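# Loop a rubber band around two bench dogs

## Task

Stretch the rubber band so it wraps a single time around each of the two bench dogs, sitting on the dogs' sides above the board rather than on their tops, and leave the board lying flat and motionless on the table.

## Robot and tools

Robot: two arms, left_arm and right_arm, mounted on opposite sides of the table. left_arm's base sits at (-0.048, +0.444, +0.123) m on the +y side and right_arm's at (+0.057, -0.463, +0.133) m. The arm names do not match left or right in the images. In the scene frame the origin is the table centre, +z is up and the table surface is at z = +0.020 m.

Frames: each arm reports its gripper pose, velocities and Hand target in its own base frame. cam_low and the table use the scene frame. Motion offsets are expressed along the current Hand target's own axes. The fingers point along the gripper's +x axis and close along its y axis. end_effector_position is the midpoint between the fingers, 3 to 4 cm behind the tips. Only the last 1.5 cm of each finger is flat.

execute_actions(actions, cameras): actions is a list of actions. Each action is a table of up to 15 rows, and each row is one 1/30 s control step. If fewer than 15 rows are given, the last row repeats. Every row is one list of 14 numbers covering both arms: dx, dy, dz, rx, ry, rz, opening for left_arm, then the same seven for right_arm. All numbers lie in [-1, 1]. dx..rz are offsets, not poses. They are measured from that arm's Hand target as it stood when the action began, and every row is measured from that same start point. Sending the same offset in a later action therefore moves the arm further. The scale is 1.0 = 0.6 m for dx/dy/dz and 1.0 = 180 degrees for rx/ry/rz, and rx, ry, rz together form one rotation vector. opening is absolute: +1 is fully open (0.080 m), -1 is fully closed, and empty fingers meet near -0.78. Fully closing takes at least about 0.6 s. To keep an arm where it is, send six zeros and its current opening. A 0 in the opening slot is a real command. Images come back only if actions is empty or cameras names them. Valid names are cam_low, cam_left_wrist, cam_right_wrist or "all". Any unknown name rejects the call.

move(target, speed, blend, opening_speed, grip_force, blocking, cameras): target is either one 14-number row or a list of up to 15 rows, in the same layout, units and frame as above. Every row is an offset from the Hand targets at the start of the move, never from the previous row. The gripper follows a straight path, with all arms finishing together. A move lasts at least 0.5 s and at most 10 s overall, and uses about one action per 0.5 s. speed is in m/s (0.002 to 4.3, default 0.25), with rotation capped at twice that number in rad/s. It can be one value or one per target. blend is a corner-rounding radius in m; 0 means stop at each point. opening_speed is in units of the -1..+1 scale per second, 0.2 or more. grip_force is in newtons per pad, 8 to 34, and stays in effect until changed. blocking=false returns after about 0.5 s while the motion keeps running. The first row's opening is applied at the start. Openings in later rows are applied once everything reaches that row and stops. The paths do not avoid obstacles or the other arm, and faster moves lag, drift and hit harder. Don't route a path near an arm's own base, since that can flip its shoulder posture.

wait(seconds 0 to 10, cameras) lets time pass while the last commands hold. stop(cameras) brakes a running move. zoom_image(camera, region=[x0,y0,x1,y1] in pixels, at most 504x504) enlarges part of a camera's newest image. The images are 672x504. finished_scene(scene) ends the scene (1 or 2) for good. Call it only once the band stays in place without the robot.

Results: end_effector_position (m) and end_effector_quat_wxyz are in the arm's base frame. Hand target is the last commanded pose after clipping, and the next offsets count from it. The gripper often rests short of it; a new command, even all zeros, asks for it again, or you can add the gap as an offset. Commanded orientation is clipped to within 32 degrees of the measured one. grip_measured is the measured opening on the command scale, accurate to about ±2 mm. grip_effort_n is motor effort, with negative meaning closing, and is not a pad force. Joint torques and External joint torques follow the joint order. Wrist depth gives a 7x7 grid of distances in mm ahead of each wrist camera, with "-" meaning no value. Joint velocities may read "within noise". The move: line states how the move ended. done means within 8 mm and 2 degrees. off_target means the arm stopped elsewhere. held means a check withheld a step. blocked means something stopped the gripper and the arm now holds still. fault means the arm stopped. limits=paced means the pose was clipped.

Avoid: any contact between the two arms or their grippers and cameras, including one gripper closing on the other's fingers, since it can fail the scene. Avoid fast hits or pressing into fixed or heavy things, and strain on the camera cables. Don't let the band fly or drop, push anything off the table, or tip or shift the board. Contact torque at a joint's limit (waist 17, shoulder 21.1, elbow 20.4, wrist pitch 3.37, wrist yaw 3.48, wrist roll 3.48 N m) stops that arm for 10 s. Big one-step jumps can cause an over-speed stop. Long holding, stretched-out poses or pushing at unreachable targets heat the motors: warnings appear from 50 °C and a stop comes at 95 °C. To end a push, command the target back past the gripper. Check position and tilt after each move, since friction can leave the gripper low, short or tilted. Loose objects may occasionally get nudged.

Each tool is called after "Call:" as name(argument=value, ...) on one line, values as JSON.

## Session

Call:
execute_actions(actions=[])

Scene clock: 0.00 s.
left_arm: end_effector_position=(+0.3835, +0.0248, +0.2373) grip_measured=+1.000 grip_effort_n=n/a end_effector_quat_wxyz=(+0.924, -0.191, +0.037, -0.331) | right_arm: end_effector_position=(+0.1517, +0.3053, +0.1227) grip_measured=+1.000 grip_effort_n=n/a end_effector_quat_wxyz=(+0.674, -0.072, +0.050, +0.734)
Joint positions: left_arm=[0.42 1.569 0.706 0.988 1.093 -0.498 0.08] | right_arm=[0.766 1.529 0.371 0.886 -0.87 -0.234 0.08]
Joint velocities: within noise
Joint torques (N m): no reading
External joint torques (N m): no reading
Motor temperatures (°C): left_arm=[23 33 28 25 27 24] | right_arm=[21 43 27 23 26 28]
Heat: left arm: hottest shoulder 33 °C (+0.0 °C/min); right arm: hottest shoulder 43 °C (+0.0 °C/min).
Wrist depth (mm): cam_left_wrist=[356 362 1602 592 1746 - 1578 / 404 361 1555 - 2630 - 1678 / 1349 368 420 - - - 1869 / 1490 - 429 - 2663 - - / 515 82 692 2394 - 93 - / - 77 - 1853 1991 - - / - 73 373 486 1652 1652 -] | cam_right_wrist=[156 174 - - 1257 1527 - / 166 186 1835 1591 1649 1559 1591 / 172 189 1945 1724 1820 1559 1737 / 166 217 2322 2127 1881 1945 1806 / - 211 1724 1686 1850 1764 1750 / - 94 1379 1371 1363 89 71 / - 273 284 298 300 89 61]
Hand target: left_arm +0.3838, +0.0253, +0.2384; +0.925, -0.187, +0.034, -0.329 | right_arm +0.1515, +0.3056, +0.1243; +0.673, -0.071, +0.047, +0.735
Tool commands: left_gripper/opening=+1.0 right_gripper/opening=+1.0
camera_calibration:
cam_left_wrist: T_world_to_cam=[[-0.616119, -0.702264, 0.356683, 0.177759], [-0.425275, -0.0845687, -0.901105, 0.408749], [0.662978, -0.706876, -0.246551, -0.0995764], [0, 0, 0, 1]] pos_world=[0.349368, 0.0890129, 0.280371]
cam_right_wrist: T_world_to_cam=[[0.99809, 0.0451065, 0.0422108, -0.166636], [0.0594622, -0.516181, -0.854413, 0.281115], [-0.0167512, 0.855291, -0.517877, -0.109828], [0, 0, 0, 1]] pos_world=[0.147763, 0.246558, 0.190345]

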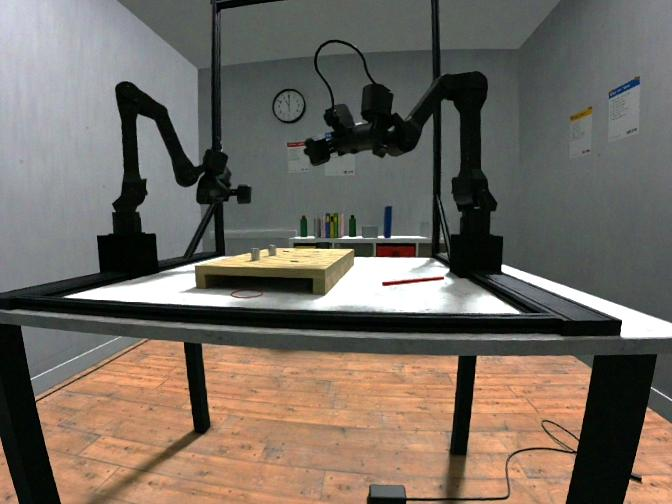

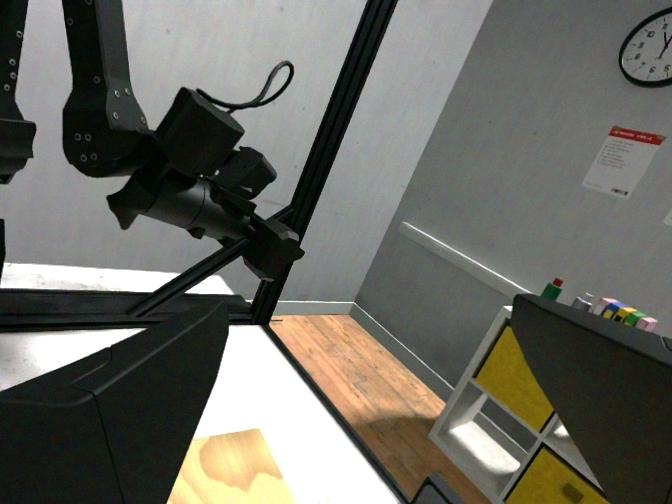

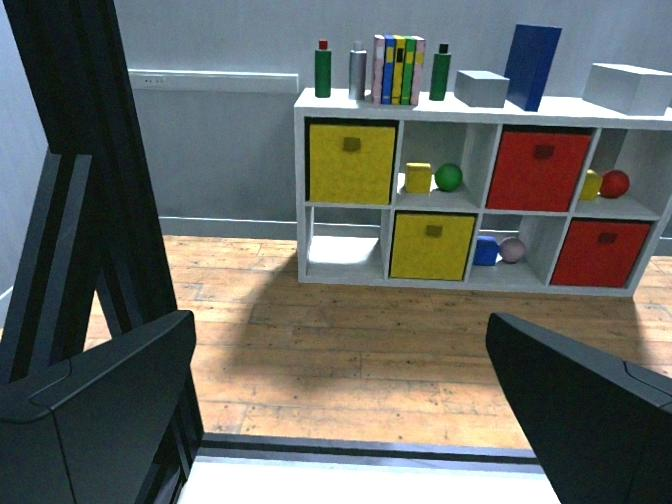

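Call:
zoom_image(camera="cam_low", region=[190, 220, 450, 320])

Scaled by 1.938 from the camera's 672x504 image, which has a finer 960x720 frame.

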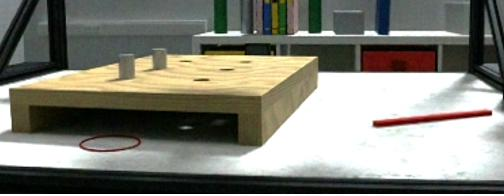

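Call:
move(target=[-0.478,0.1845,0.0855,0.182,0.156,0.186,0.076,-0.704,-0.287,-0.067,0.577,0.241,-0.482,0], speed=0.35, cameras=["all"])

Scene clock: 19.57 s.
left_arm: end_effector_position=(+0.2342, +0.2958, +0.2281) grip_measured=+0.080 grip_effort_n=-15.6 end_effector_quat_wxyz=(+0.959, +0.171, +0.211, -0.084) | right_arm: end_effector_position=(+0.3567, -0.0997, +0.1612) grip_measured=+0.003 grip_effort_n=-15.1 end_effector_quat_wxyz=(+0.679, +0.200, +0.678, -0.201)
Joint positions: left_arm=[1.26 1.668 1.386 -0.877 1.078 1.443 0.039] | right_arm=[-0.272 1.958 1.843 -1.454 0.002 0.303 0.035]
Joint torques (N m): left_arm=[-0.17 -6.1 8.42 0.37 0.45 0.17] | right_arm=[0.1 -8.89 7.17 -0.13 0.06 0.17]
External joint torques (N m): left_arm=[-0.12 0.92 2.18 -0.42 -0.11 0.18] | right_arm=[0.11 -0.4 1.54 -0.48 0.04 0.17]
Heat: left arm: hottest shoulder 35 °C (+6.1 °C/min); right arm: hottest shoulder 43 °C (+0.0 °C/min).
Wrist depth (mm): cam_left_wrist=[- - - 323 300 676 703 / - 1522 - 832 708 630 498 / 1902 1761 727 646 518 476 431 / 2110 1853 1732 530 444 407 375 / 1746 1614 1590 510 105 357 349 / - - - - - - - / - - - 360 - 71 -] | cam_right_wrist=[236 239 243 288 293 292 1034 / 250 253 256 297 311 314 323 / 265 269 271 282 332 337 344 / 283 287 293 296 353 362 358 / 306 307 308 375 100 386 400 / - - 93 404 85 65 - / - - 433 438 - - -]
Hand target: left_arm +0.2355, +0.2992, +0.2279; +0.958, +0.176, +0.210, -0.086 | right_arm +0.3603, -0.1004, +0.1601; +0.678, +0.203, +0.677, -0.203
Off the commanded pose: left_arm 0.004 m, 1 deg | right_arm 0.004 m, 0 deg.
move: done
camera_calibration:
cam_left_wrist: T_world_to_cam=[[-0.259711, -0.917596, -0.300945, 0.409587], [-0.644296, 0.396783, -0.653794, 0.212314], [0.719328, 0.0240997, -0.694252, 0.0613974], [0, 0, 0, 1]] pos_world=[0.199002, 0.290113, 0.304697]
cam_right_wrist: T_world_to_cam=[[-0.534158, -0.844155, 0.0455835, 0.102751], [-0.77872, 0.512307, 0.362127, 0.298151], [-0.329044, 0.157936, -0.931013, 0.36838], [0, 0, 0, 1]] pos_world=[0.408275, -0.124187, 0.230315]

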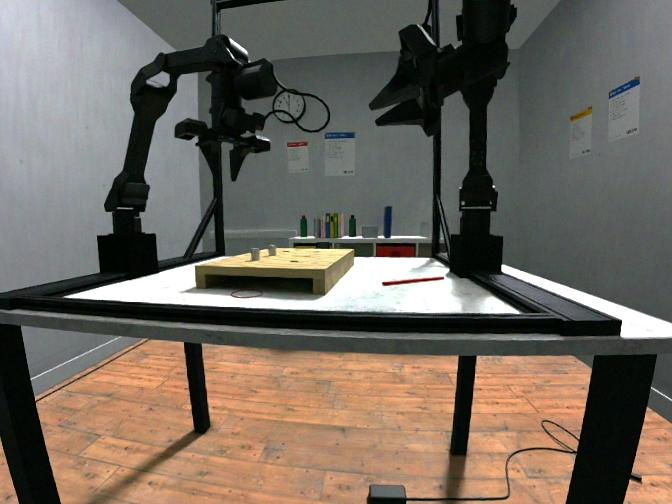

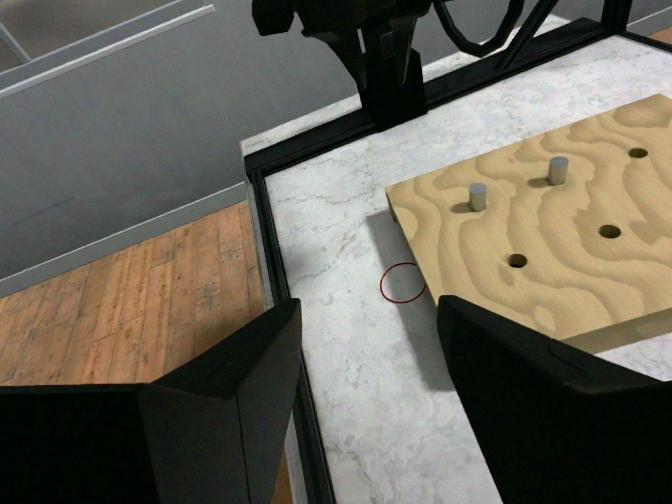

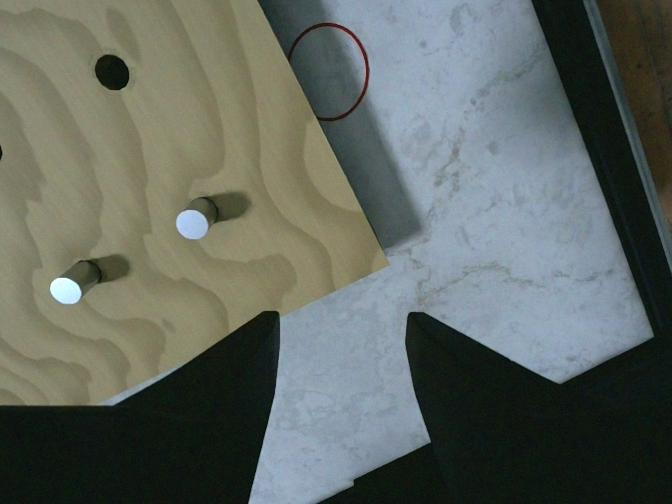

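Call:
move(target=[0,0,0,0,0,0,0.076,0.267,-0.057,0.137,-0.15,0,0,-0.33], speed=0.25, cameras=["cam_left_wrist","cam_right_wrist"])

Call:
zoom_image(camera="cam_left_wrist", region=[340, 120, 600, 330])

Scene clock: 34.77 s.
left_arm: end_effector_position=(+0.2342, +0.2958, +0.2281) grip_measured=+0.080 grip_effort_n=-15.6 end_effector_quat_wxyz=(+0.959, +0.171, +0.211, -0.084) | right_arm: end_effector_position=(+0.4068, -0.1728, +0.0018) grip_measured=-0.327 grip_effort_n=-15.1 end_effector_quat_wxyz=(+0.704, +0.041, +0.708, -0.041)
Joint positions: left_arm=[1.26 1.668 1.386 -0.877 1.078 1.443 0.039] | right_arm=[-0.401 2.332 1.792 -1.036 0.003 -0.285 0.02]
Joint torques (N m): left_arm=[-0.15 -6.21 8.37 0.39 0.47 0.18] | right_arm=[-0.15 -11.62 6.57 0.29 0 -0.09]
External joint torques (N m): left_arm=[-0.16 0.82 2.1 -0.42 -0.08 0.19] | right_arm=[-0.08 -0.92 1.15 -0.01 0.01 -0.09]
Motor temperatures (°C): left_arm=[23 37 33 26 27 24] | right_arm=[21 46 31 25 26 28]
Heat: left arm: hottest shoulder 37 °C (+6.9 °C/min); right arm: hottest shoulder 46 °C (+5.2 °C/min).
Wrist depth (mm): cam_left_wrist=[- - 253 260 666 - 648 / 1469 - 275 267 748 - 492 / - 1869 264 270 400 473 436 / 2089 1920 1776 318 430 407 373 / 1791 1626 1544 - 218 356 346 / - - - - 378 - - / - - - - - 71 -] | cam_right_wrist=[- 104 141 141 142 142 142 / - 111 151 150 150 152 151 / - 111 160 161 161 162 160 / 115 118 171 172 173 174 167 / 126 127 182 185 183 188 171 / 133 131 73 201 87 198 180 / - - - 216 63 - -]
Hand target: left_arm +0.2355, +0.2992, +0.2279; +0.958, +0.176, +0.210, -0.086 | right_arm +0.4104, -0.1743, -0.0002; +0.707, +0.039, +0.705, -0.039
Off the commanded pose: left_arm 0.004 m, 1 deg | right_arm 0.004 m, 1 deg.
move: done
camera_calibration:
cam_left_wrist: T_world_to_cam=[[-0.259711, -0.917596, -0.300945, 0.409587], [-0.644296, 0.396783, -0.653794, 0.212314], [0.719328, 0.0240997, -0.694252, 0.0613974], [0, 0, 0, 1]] pos_world=[0.199002, 0.290113, 0.304697]
cam_right_wrist: T_world_to_cam=[[-0.104535, -0.993464, 0.045847, -0.125481], [-0.922324, 0.114088, 0.369191, 0.421912], [-0.372009, -0.00369228, -0.928222, 0.23757], [0, 0, 0, 1]] pos_world=[0.464401, -0.171919, 0.0705048]
Images, in order (width x height): cam_left_wrist 672x504, cam_right_wrist 672x504.

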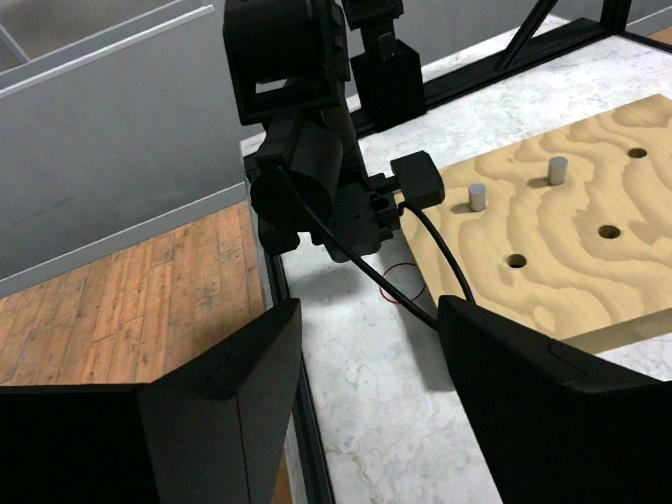

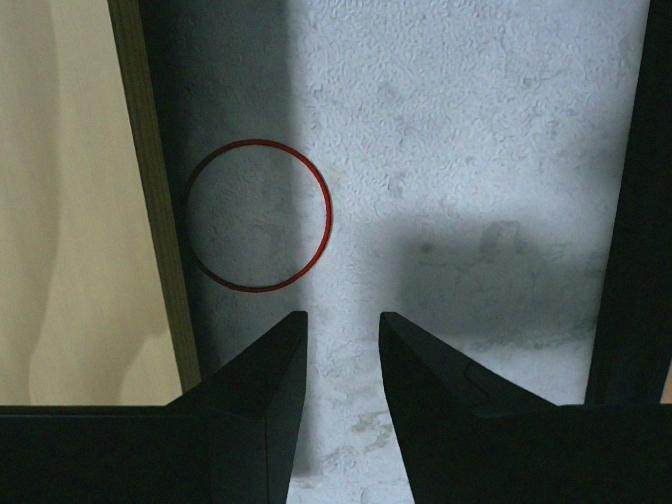

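Scaled by 1.938 from the camera's 672x504 image, which has a finer 960x720 frame.

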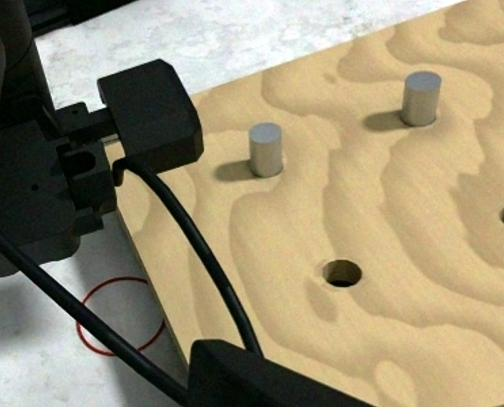

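Call:
move(target=[[0,0,0,0,0,0,0.076,0.075,0.004,0.02,0,0,0,-0.33],[0,0,0,0,0,0,0.076,0.108,0.004,0.02,0,0,0,-0.33]], speed=[0.2,0.06], cameras=["cam_right_wrist","cam_low"])

Call:
zoom_image(camera="cam_low", region=[190, 240, 310, 320])

Scene clock: 40.50 s.
left_arm: end_effector_position=(+0.2342, +0.2958, +0.2281) grip_measured=+0.080 grip_effort_n=-15.1 end_effector_quat_wxyz=(+0.959, +0.171, +0.211, -0.084) | right_arm: end_effector_position=(+0.4250, -0.1761, -0.0564) grip_measured=-0.327 grip_effort_n=-15.1 end_effector_quat_wxyz=(+0.711, +0.035, +0.701, -0.041)
Joint positions: left_arm=[1.26 1.668 1.386 -0.877 1.078 1.443 0.039] | right_arm=[-0.392 2.473 1.801 -0.882 0.003 -0.285 0.02]
Joint torques (N m): left_arm=[0 -6.2 8.36 0.4 0.48 0.2] | right_arm=[0.36 -11.6 4.17 0.43 0 0.14]
External joint torques (N m): left_arm=[-0.01 0.85 2.05 -0.41 -0.07 0.21] | right_arm=[0.19 -0.33 -1.09 0.07 0.03 0.15]
Heat: left arm: hottest shoulder 37 °C (+5.9 °C/min); right arm: hottest shoulder 49 °C (+8.9 °C/min).
Wrist depth (mm): cam_left_wrist=[- 1469 1449 288 1639 1555 699 / - - 295 276 674 - 496 / - 1590 1746 298 494 471 434 / 1665 1937 1791 285 401 407 374 / 1776 1678 1590 450 105 354 345 / - - - 399 - - - / - - - 361 344 71 -] | cam_right_wrist=[- 89 88 89 90 91 91 / - 94 94 95 95 96 97 / - 100 101 101 101 101 103 / 106 106 106 108 111 108 111 / - 116 114 116 114 116 119 / - - 73 123 87 125 127 / - - - 136 63 - -]
Hand target: left_arm +0.2355, +0.2992, +0.2279; +0.958, +0.176, +0.210, -0.086 | right_arm +0.4227, -0.1733, -0.0649; +0.707, +0.039, +0.705, -0.039
Off the commanded pose: left_arm 0.004 m, 1 deg | right_arm 0.009 m, 1 deg.
move: off_target (right_arm)
camera_calibration:
cam_right_wrist: T_world_to_cam=[[-0.0968163, -0.993921, 0.0524258, -0.127133], [-0.930776, 0.109071, 0.348941, 0.462167], [-0.352537, -0.0150135, -0.935677, 0.179692], [0, 0, 0, 1]] pos_world=[0.481214, -0.174072, 0.01353]
Images, in order (width x height): cam_low 672x504, cam_right_wrist 672x504.

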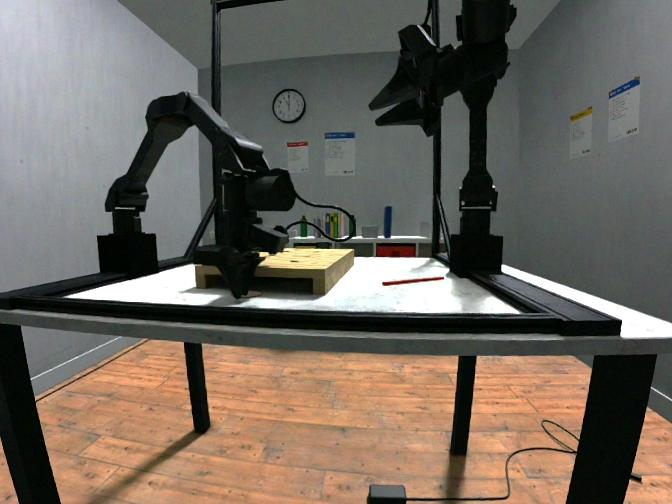

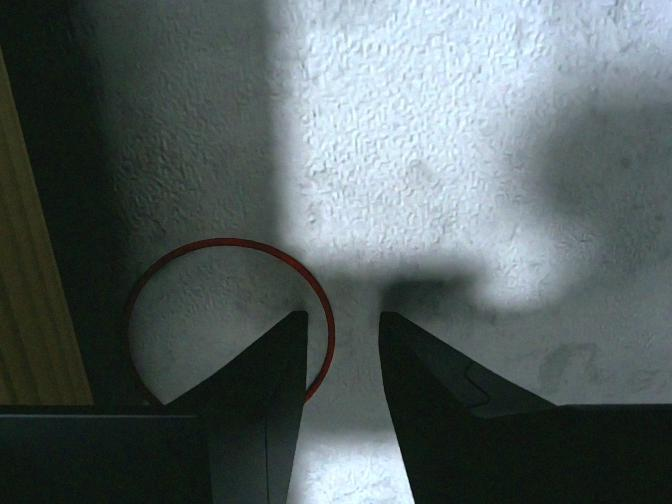

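Scaled by 4.200 from the camera's 672x504 image, which has a finer 960x720 frame.

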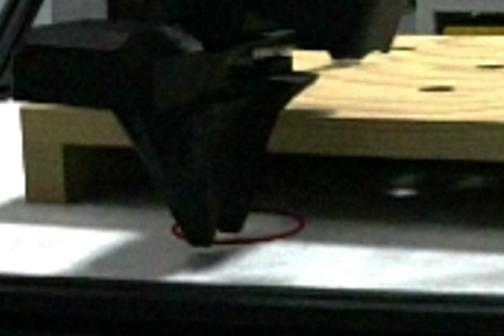

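Call:
move(target=[[0,0,0,0,0,0,0.076,0.006,0,0,0,0,0,-0.33],[0,0,0,0,0,0,0.076,0.006,0,0,0,0,0,-1],[0,0,0,0,0,0,0.076,-0.28,-0.02,0,0,0,0,-1]], speed=[0.06,0.1,0.2], cameras=["cam_right_wrist","cam_low","cam_left_wrist"])

Call:
zoom_image(camera="cam_low", region=[190, 190, 310, 310])

Call:
zoom_image(camera="cam_left_wrist", region=[300, 100, 600, 330])

Scene clock: 47.67 s.
left_arm: end_effector_position=(+0.2342, +0.2958, +0.2281) grip_measured=+0.080 grip_effort_n=-15.6 end_effector_quat_wxyz=(+0.959, +0.171, +0.211, -0.084) | right_arm: end_effector_position=(+0.4185, -0.1834, +0.1028) grip_measured=-0.756 grip_effort_n=-83.5 end_effector_quat_wxyz=(+0.703, +0.040, +0.708, -0.041)
Joint positions: left_arm=[1.26 1.668 1.386 -0.877 1.078 1.443 0.039] | right_arm=[-0.412 2.364 2.252 -1.465 0.003 -0.297 0.001]
Joint torques (N m): left_arm=[0.03 -6.2 8.28 0.38 0.42 0.19] | right_arm=[-0.24 -12.44 7.24 -0.13 -0.01 -0.08]
External joint torques (N m): left_arm=[0.03 0.87 1.99 -0.42 -0.14 0.2] | right_arm=[-0.15 -1.18 1.5 -0.48 0 -0.08]
Motor temperatures (°C): left_arm=[23 37 35 26 27 24] | right_arm=[21 52 31 25 26 28]
Heat: left arm: hottest shoulder 37 °C (+5.0 °C/min); right arm: hottest shoulder 52 °C (+11.3 °C/min). Fold the right arm in close to its base, or ease its load, before you think long.
Wrist depth (mm): cam_left_wrist=[- 169 174 640 823 737 710 / - 200 199 247 280 - 505 / - - 304 237 516 475 431 / 1920 1955 1614 507 415 406 373 / 1718 1678 1639 464 99 355 345 / - - - 398 376 - - / - - - 355 - 71 -] | cam_right_wrist=[184 184 230 231 231 227 964 / 195 196 244 245 247 235 1034 / 208 209 257 263 262 261 1089 / 223 225 276 280 - 276 1179 / 240 241 250 295 304 313 1300 / 256 258 - 74 75 328 1354 / - - - - - - -]
Hand target: left_arm +0.2355, +0.2992, +0.2279; +0.958, +0.176, +0.210, -0.086 | right_arm +0.4212, -0.1850, +0.1031; +0.707, +0.039, +0.705, -0.039
Off the commanded pose: left_arm 0.004 m, 1 deg | right_arm 0.003 m, 1 deg.
MOTOR HOT: joint 2 (shoulder) of the right arm reports 52 °C; the controller stops that arm at 95 °C. To cool a motor, set the load down, stop pushing, or move to a pose that needs little force.
move: done; target 2's new opening was sent with right_arm's hand 0.011 m and 1 deg from that target
camera_calibration:
cam_left_wrist: T_world_to_cam=[[-0.259711, -0.917596, -0.300945, 0.409587], [-0.644296, 0.396783, -0.653794, 0.212314], [0.719328, 0.0240997, -0.694252, 0.0613974], [0, 0, 0, 1]] pos_world=[0.199002, 0.290113, 0.304697]
cam_right_wrist: T_world_to_cam=[[-0.10371, -0.993568, 0.0454703, -0.139752], [-0.922025, 0.113185, 0.370214, 0.396275], [-0.372979, -0.00352973, -0.927833, 0.336004], [0, 0, 0, 1]] pos_world=[0.476205, -0.18252, 0.171403]

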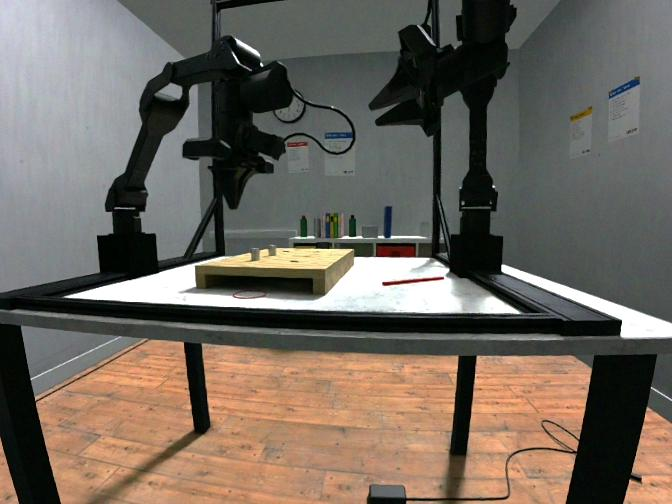

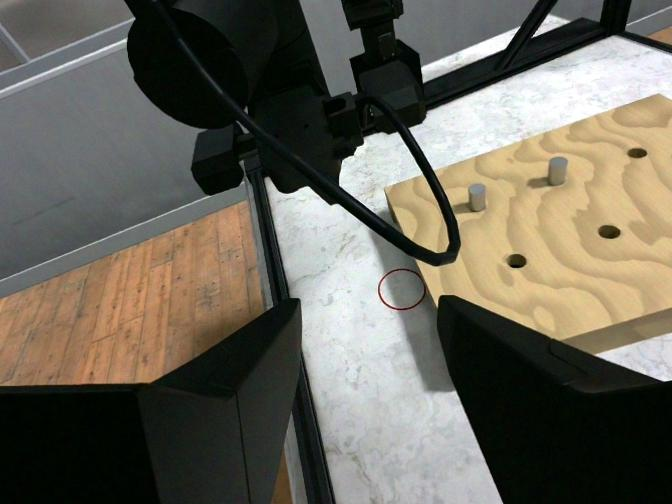

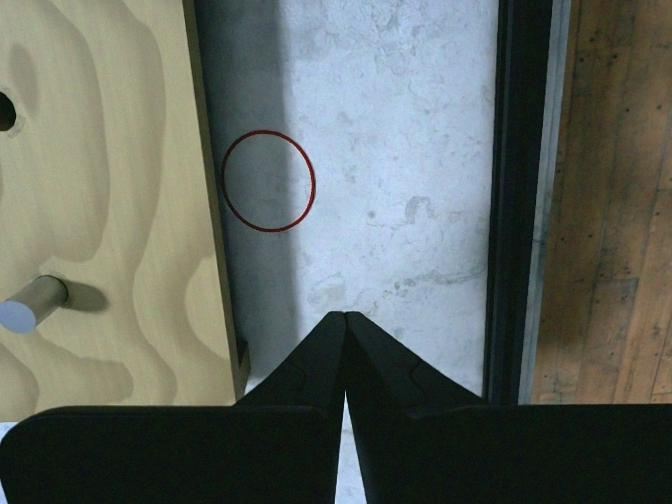

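Scaled by 4.200 from the camera's 672x504 image, which has a finer 960x720 frame.

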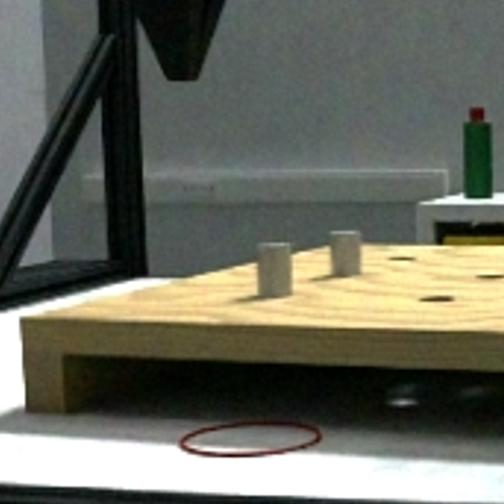

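Scaled by 1.680 from the camera's 672x504 image, which has a finer 960x720 frame.

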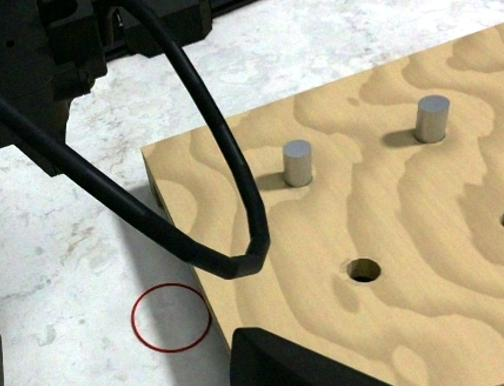

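Call:
move(target=[[0,0,0,0,0,0,0.076,0.26,0.0195,0.002,0,0,0,-0.33],[0,0,0,0,0,0,0.076,0.313,0.0195,0.002,0,0,0,-0.33]], speed=[0.25,0.06], cameras=["cam_right_wrist"])

Call:
move(target=[0,0,0,0,0,0,0.076,0,0,0,0,0,0,-1], cameras=["cam_right_wrist","cam_low"])

Call:
zoom_image(camera="cam_low", region=[190, 240, 310, 320])

Scene clock: 53.23 s.
left_arm: end_effector_position=(+0.2342, +0.2958, +0.2281) grip_measured=+0.080 grip_effort_n=-15.6 end_effector_quat_wxyz=(+0.959, +0.171, +0.211, -0.084) | right_arm: end_effector_position=(+0.4316, -0.1779, -0.0620) grip_measured=-0.333 grip_effort_n=13.7 end_effector_quat_wxyz=(+0.720, +0.031, +0.692, -0.043)
Joint positions: left_arm=[1.26 1.668 1.386 -0.877 1.078 1.443 0.039] | right_arm=[-0.39 2.488 1.805 -0.845 0.003 -0.285 0.02]
Joint torques (N m): left_arm=[-0.05 -6.17 8.42 0.39 0.45 0.16] | right_arm=[0.18 -8.84 2.93 1.29 0.01 0.15]
External joint torques (N m): left_arm=[-0.02 0.99 2.07 -0.42 -0.11 0.17] | right_arm=[0.12 2.54 -2.4 0.86 0.03 0.15]
Heat: left arm: hottest shoulder 37 °C (+4.5 °C/min); right arm: hottest shoulder 53 °C (+11.3 °C/min). Fold the right arm in close to its base, or ease its load, before you think long.
Wrist depth (mm): cam_left_wrist=[- - - 290 1555 717 1602 / 1420 1614 1602 279 795 - 497 / - 1705 2131 293 506 468 434 / 1806 1937 1791 285 410 404 373 / 2010 1639 1544 353 254 353 346 / - - - 409 375 - - / - - - 357 - 71 -] | cam_right_wrist=[- 87 88 88 90 91 91 / - 92 93 94 94 95 96 / - 98 99 99 100 101 101 / 103 103 104 105 108 107 109 / 109 111 111 112 112 115 116 / - 115 73 119 86 120 123 / - - - 131 62 - -]
Hand target: left_arm +0.2355, +0.2992, +0.2279; +0.958, +0.176, +0.210, -0.086 | right_arm +0.4240, -0.1737, -0.0846; +0.707, +0.039, +0.705, -0.039
Off the commanded pose: left_arm 0.004 m, 1 deg | right_arm 0.024 m, 2 deg.
MOTOR HOT: still on. Joint 2 (shoulder) of the right arm reports 53 °C.
move: off_target (right_arm)
camera_calibration:
cam_right_wrist: T_world_to_cam=[[-0.0962567, -0.99356, 0.0597839, -0.127657], [-0.938904, 0.110574, 0.325934, 0.472786], [-0.330445, -0.024758, -0.9435, 0.16494], [0, 0, 0, 1]] pos_world=[0.486117, -0.175029, 0.00915595]
Images, in order (width x height): cam_right_wrist 672x504.

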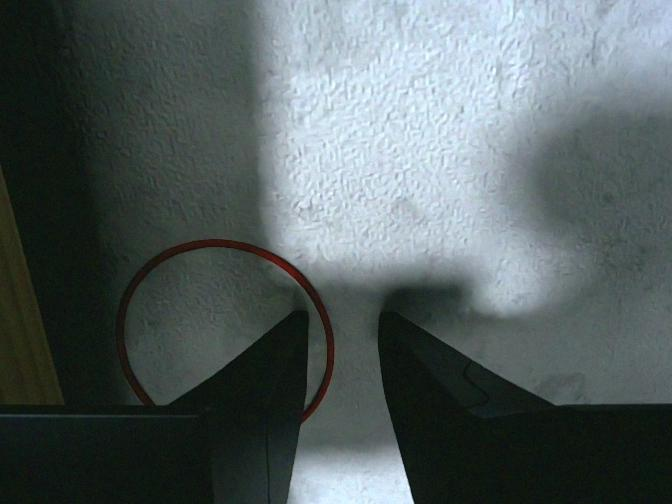

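Scene clock: 54.03 s.
left_arm: end_effector_position=(+0.2342, +0.2958, +0.2281) grip_measured=+0.080 grip_effort_n=-15.6 end_effector_quat_wxyz=(+0.959, +0.171, +0.211, -0.084) | right_arm: end_effector_position=(+0.4332, -0.1765, -0.0619) grip_measured=-0.756 grip_effort_n=-83.5 end_effector_quat_wxyz=(+0.722, +0.033, +0.690, -0.041)
Joint positions: left_arm=[1.26 1.668 1.386 -0.877 1.078 1.443 0.039] | right_arm=[-0.388 2.488 1.805 -0.841 -0.005 -0.285 0.001]
Joint torques (N m): left_arm=[-0.03 -6.21 8.43 0.37 0.47 0.17] | right_arm=[-0.05 -8.76 3.04 0.93 0.02 0.17]
External joint torques (N m): left_arm=[-0.07 0.83 2.15 -0.43 -0.09 0.18] | right_arm=[0.04 2.48 -2.22 0.51 0.03 0.17]
Heat: left arm: hottest shoulder 37 °C (+4.4 °C/min); right arm: hottest shoulder 53 °C (+11.1 °C/min). Fold the right arm in close to its base, or ease its load, before you think long.
Wrist depth (mm): cam_left_wrist=[1349 1184 - 288 - 696 694 / 1533 - 289 279 685 - 512 / 1746 - 1791 294 504 470 431 / 1973 1955 1837 284 404 405 374 / 1746 1626 1590 306 105 354 344 / - - - - - - - / - - - 353 - 70 -] | cam_right_wrist=[- 89 88 89 90 91 91 / - 93 93 94 95 96 96 / - 99 100 100 100 101 101 / 103 103 105 105 108 107 108 / - 111 112 110 113 114 115 / - 117 - 74 75 121 122 / - - - - - - -]
Hand target: left_arm +0.2355, +0.2992, +0.2279; +0.958, +0.176, +0.210, -0.086 | right_arm +0.4240, -0.1737, -0.0846; +0.707, +0.039, +0.705, -0.039
Off the commanded pose: left_arm 0.004 m, 1 deg | right_arm 0.025 m, 3 deg.
MOTOR HOT: still on. Joint 2 (shoulder) of the right arm reports 53 °C.
move: off_target (right_arm)
camera_calibration:
cam_right_wrist: T_world_to_cam=[[-0.0948154, -0.994042, 0.0537711, -0.127325], [-0.941417, 0.107094, 0.319788, 0.474321], [-0.323641, -0.0203003, -0.945962, 0.16322], [0, 0, 0, 1]] pos_world=[0.487286, -0.17405, 0.0095647]
Images, in order (width x height): cam_low 672x504, cam_right_wrist 672x504.

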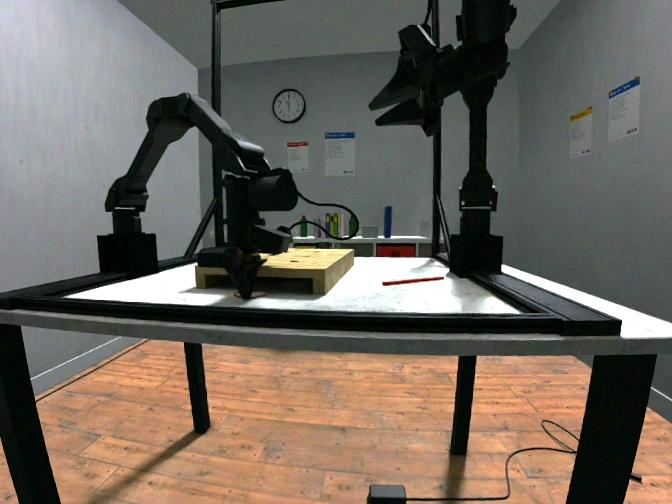

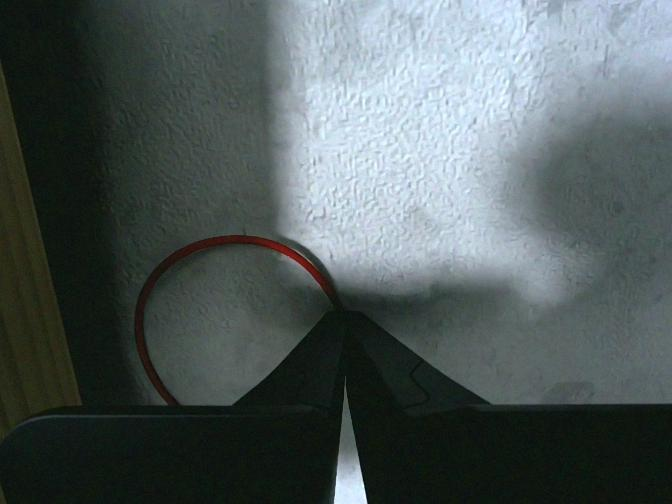

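Scaled by 4.200 from the camera's 672x504 image, which has a finer 960x720 frame.

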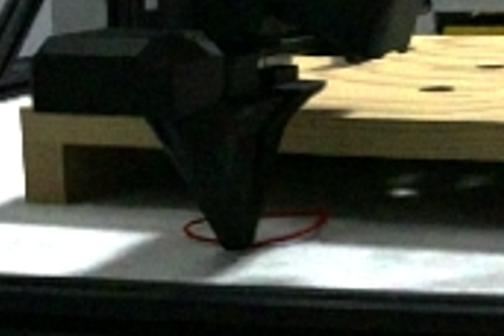

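Call:
move(target=[[0,0,0,0,0,0,0.076,-0.308,0,0,0,0,0,-1],[0,0,0,0,0,0,0.076,-0.308,0.175,-0.084,0,0,0,-1]], speed=[0.2,0.2], cameras=["cam_right_wrist","cam_low","cam_left_wrist"])

Call:
zoom_image(camera="cam_low", region=[210, 190, 310, 290])

Call:
zoom_image(camera="cam_left_wrist", region=[350, 80, 610, 260])

Scene clock: 61.00 s.
left_arm: end_effector_position=(+0.2342, +0.2958, +0.2281) grip_measured=+0.080 grip_effort_n=-15.6 end_effector_quat_wxyz=(+0.959, +0.171, +0.211, -0.084) | right_arm: end_effector_position=(+0.3865, -0.0639, +0.0974) grip_measured=-0.756 grip_effort_n=-83.5 end_effector_quat_wxyz=(+0.703, +0.035, +0.709, -0.038)
Joint positions: left_arm=[1.26 1.668 1.386 -0.877 1.078 1.443 0.039] | right_arm=[-0.162 2.052 1.725 -1.252 0.005 -0.059 0.001]
Joint torques (N m): left_arm=[-0.04 -6.21 8.4 0.39 0.45 0.16] | right_arm=[-0.15 -13.11 4.05 0.37 0 0.15]
External joint torques (N m): left_arm=[-0.07 0.88 2.09 -0.42 -0.1 0.17] | right_arm=[-0.1 -3.82 -1.65 0.05 0 0.15]
Motor temperatures (°C): left_arm=[23 38 36 26 27 24] | right_arm=[21 55 31 25 26 27]
Heat: left arm: hottest shoulder 38 °C (+5.0 °C/min); right arm: hottest shoulder 55 °C (+12.0 °C/min). Fold the right arm in close to its base, or ease its load, before you think long.
Wrist depth (mm): cam_left_wrist=[- - - 576 268 301 692 / - 1490 - 336 328 - 482 / - 1902 2152 632 515 468 433 / 1791 1920 1705 573 437 407 374 / 1732 1652 1511 - 99 354 343 / - - - - - - - / - - - - - 70 -] | cam_right_wrist=[180 181 185 184 188 233 234 / 192 193 194 197 202 249 251 / 204 205 206 209 255 266 267 / 219 221 222 223 233 287 286 / 236 239 237 235 301 307 306 / 313 314 - 74 75 330 325 / - - - - - - -]
Hand target: left_arm +0.2355, +0.2992, +0.2279; +0.958, +0.176, +0.210, -0.086 | right_arm +0.3851, -0.0636, +0.1000; +0.707, +0.039, +0.705, -0.039
Off the commanded pose: left_arm 0.004 m, 1 deg | right_arm 0.003 m, 1 deg.
MOTOR HOT: still on. Joint 2 (shoulder) of the right arm reports 55 °C.
move: done
camera_calibration:
cam_left_wrist: T_world_to_cam=[[-0.259711, -0.917596, -0.300945, 0.409587], [-0.644296, 0.396783, -0.653794, 0.212314], [0.719328, 0.0240997, -0.694252, 0.0613974], [0, 0, 0, 1]] pos_world=[0.199002, 0.290113, 0.304697]
cam_right_wrist: T_world_to_cam=[[-0.0915214, -0.994625, 0.0484213, -0.0291276], [-0.922655, 0.10299, 0.371619, 0.354689], [-0.374609, -0.0106651, -0.927122, 0.319591], [0, 0, 0, 1]] pos_world=[0.444311, -0.0620922, 0.165901]

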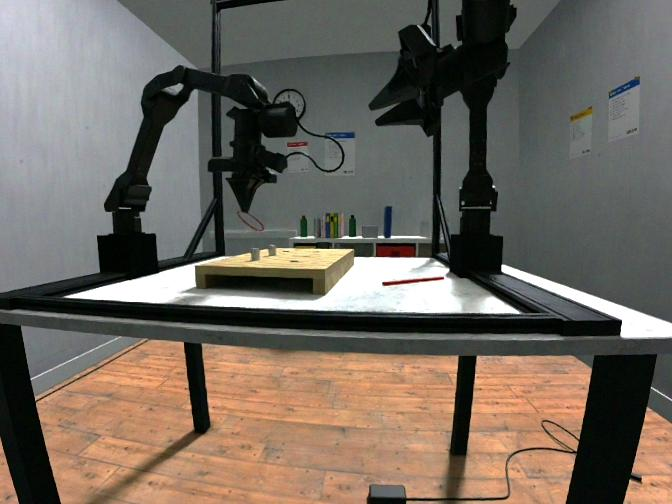

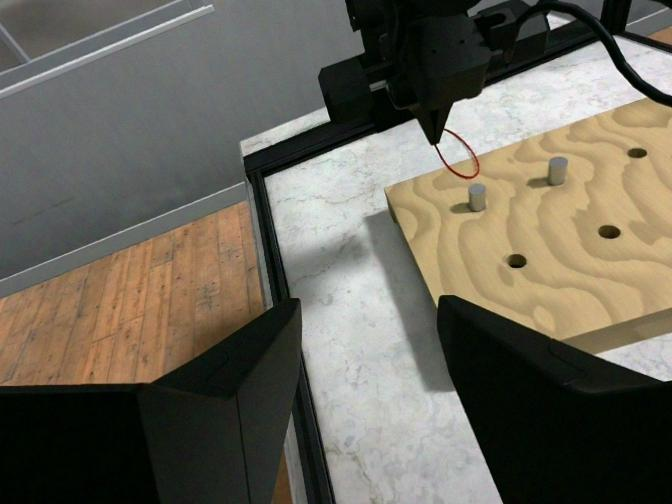

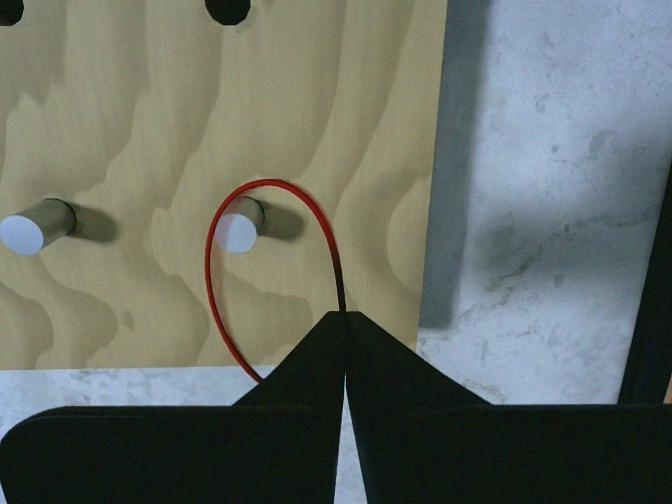

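Scaled by 5.040 from the camera's 672x504 image, which has a finer 960x720 frame.

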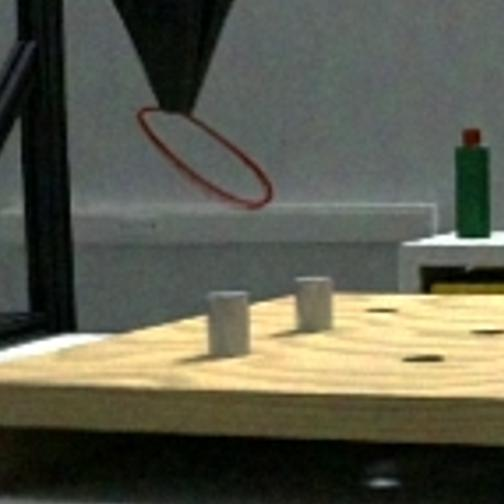

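Scaled by 1.938 from the camera's 672x504 image, which has a finer 960x720 frame.

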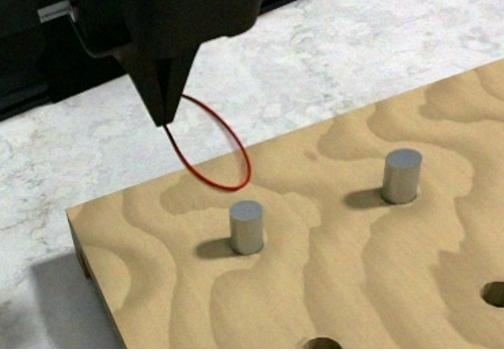

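Call:
move(target=[0,0,0,0,0,0,0.076,0,0.183,0.0015,0,0,0,-1], speed=0.2, cameras=["cam_right_wrist","cam_low","cam_left_wrist"])

Call:
zoom_image(camera="cam_left_wrist", region=[420, 80, 672, 260])

Call:
zoom_image(camera="cam_low", region=[220, 190, 320, 290])

Scene clock: 72.33 s.
left_arm: end_effector_position=(+0.2342, +0.2958, +0.2281) grip_measured=+0.080 grip_effort_n=-15.6 end_effector_quat_wxyz=(+0.959, +0.171, +0.211, -0.084) | right_arm: end_effector_position=(+0.3945, +0.0451, +0.1016) grip_measured=-0.756 grip_effort_n=-83.5 end_effector_quat_wxyz=(+0.707, +0.034, +0.706, -0.037)
Joint positions: left_arm=[1.26 1.668 1.386 -0.877 1.078 1.443 0.039] | right_arm=[0.116 2.065 1.761 -1.266 0.005 0.217 0.001]
Joint torques (N m): left_arm=[-0.03 -6.21 8.32 0.39 0.44 0.17] | right_arm=[-0.06 -9.8 7.16 -0.14 0.04 0.17]
External joint torques (N m): left_arm=[0 0.83 2.03 -0.42 -0.12 0.18] | right_arm=[-0.06 -0.49 1.48 -0.48 0.03 0.17]
Motor temperatures (°C): left_arm=[23 38 37 26 27 24] | right_arm=[21 61 31 24 26 27]
Heat: left arm: hottest shoulder 38 °C (+3.0 °C/min); right arm: hottest shoulder 61 °C (+18.2 °C/min). Heating fast: the right arm's shoulder motor: a push or a pull is the cause, and it goes on while you think. Ease it with your next call, before anything else.
Wrist depth (mm): cam_left_wrist=[1393 1705 - - 318 315 262 / - - - 804 - 607 500 / - - 1678 648 501 471 430 / 1991 1937 1691 539 452 407 374 / 1761 1626 1639 - 99 356 344 / - - - - - - - / - - - 352 - 70 -] | cam_right_wrist=[183 184 188 189 192 193 195 / 194 196 198 200 203 205 210 / 206 208 210 213 215 219 268 / 223 222 226 229 233 235 292 / 237 239 241 239 249 253 321 / 310 314 - 74 75 335 343 / - - - - - - -]
Hand target: left_arm +0.2355, +0.2992, +0.2279; +0.958, +0.176, +0.210, -0.086 | right_arm +0.3981, +0.0453, +0.0999; +0.707, +0.039, +0.705, -0.039
Off the commanded pose: left_arm 0.004 m, 1 deg | right_arm 0.004 m, 1 deg.
MOTOR HOT: still on. Joint 2 (shoulder) of the right arm reports 61 °C.
move: done
camera_calibration:
cam_left_wrist: T_world_to_cam=[[-0.259711, -0.917596, -0.300945, 0.409587], [-0.644296, 0.396783, -0.653794, 0.212314], [0.719328, 0.0240997, -0.694252, 0.0613974], [0, 0, 0, 1]] pos_world=[0.199002, 0.290113, 0.304697]
cam_right_wrist: T_world_to_cam=[[-0.0904827, -0.994699, 0.0488549, 0.0793937], [-0.926544, 0.102066, 0.362075, 0.351871], [-0.365142, -0.0125046, -0.930868, 0.324425], [0, 0, 0, 1]] pos_world=[0.451669, 0.0471154, 0.170714]

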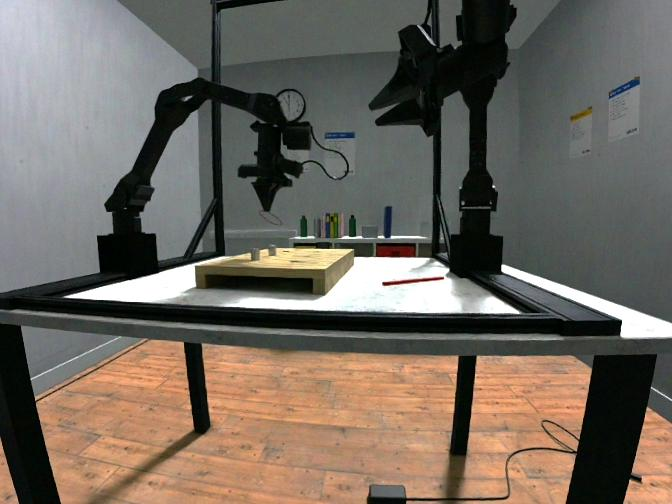

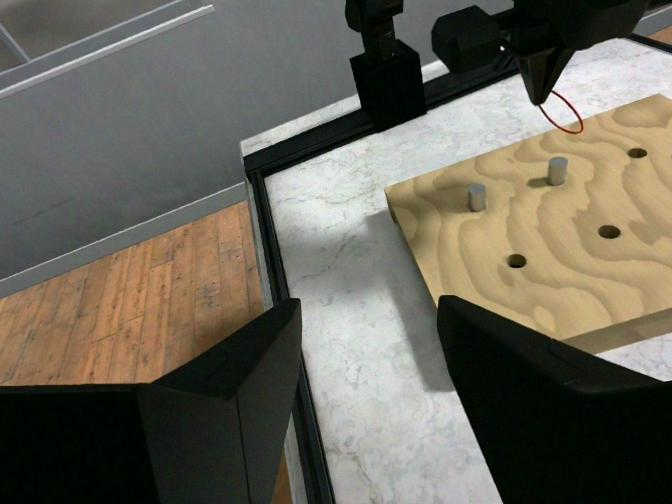

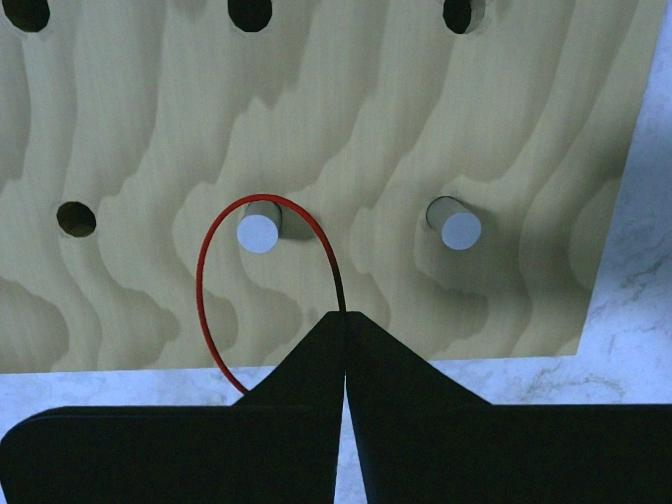

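Scaled by 2.000 from the camera's 672x504 image, which has a finer 960x720 frame.

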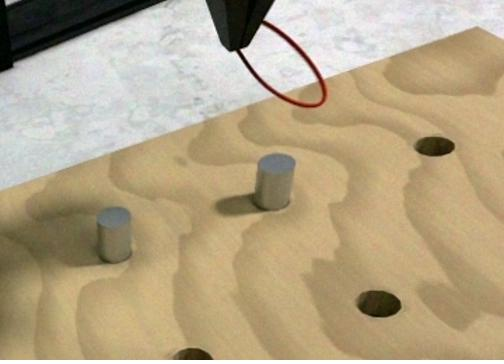

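Scaled by 5.040 from the camera's 672x504 image, which has a finer 960x720 frame.

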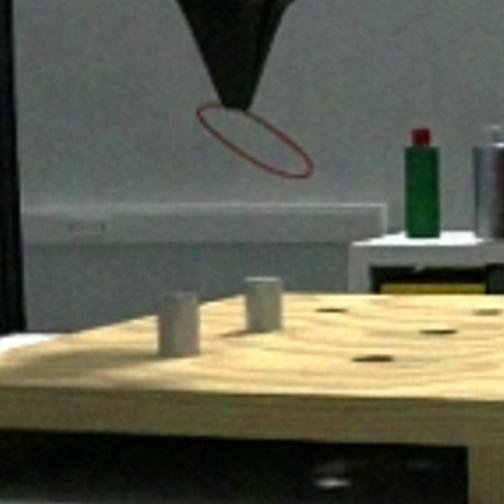

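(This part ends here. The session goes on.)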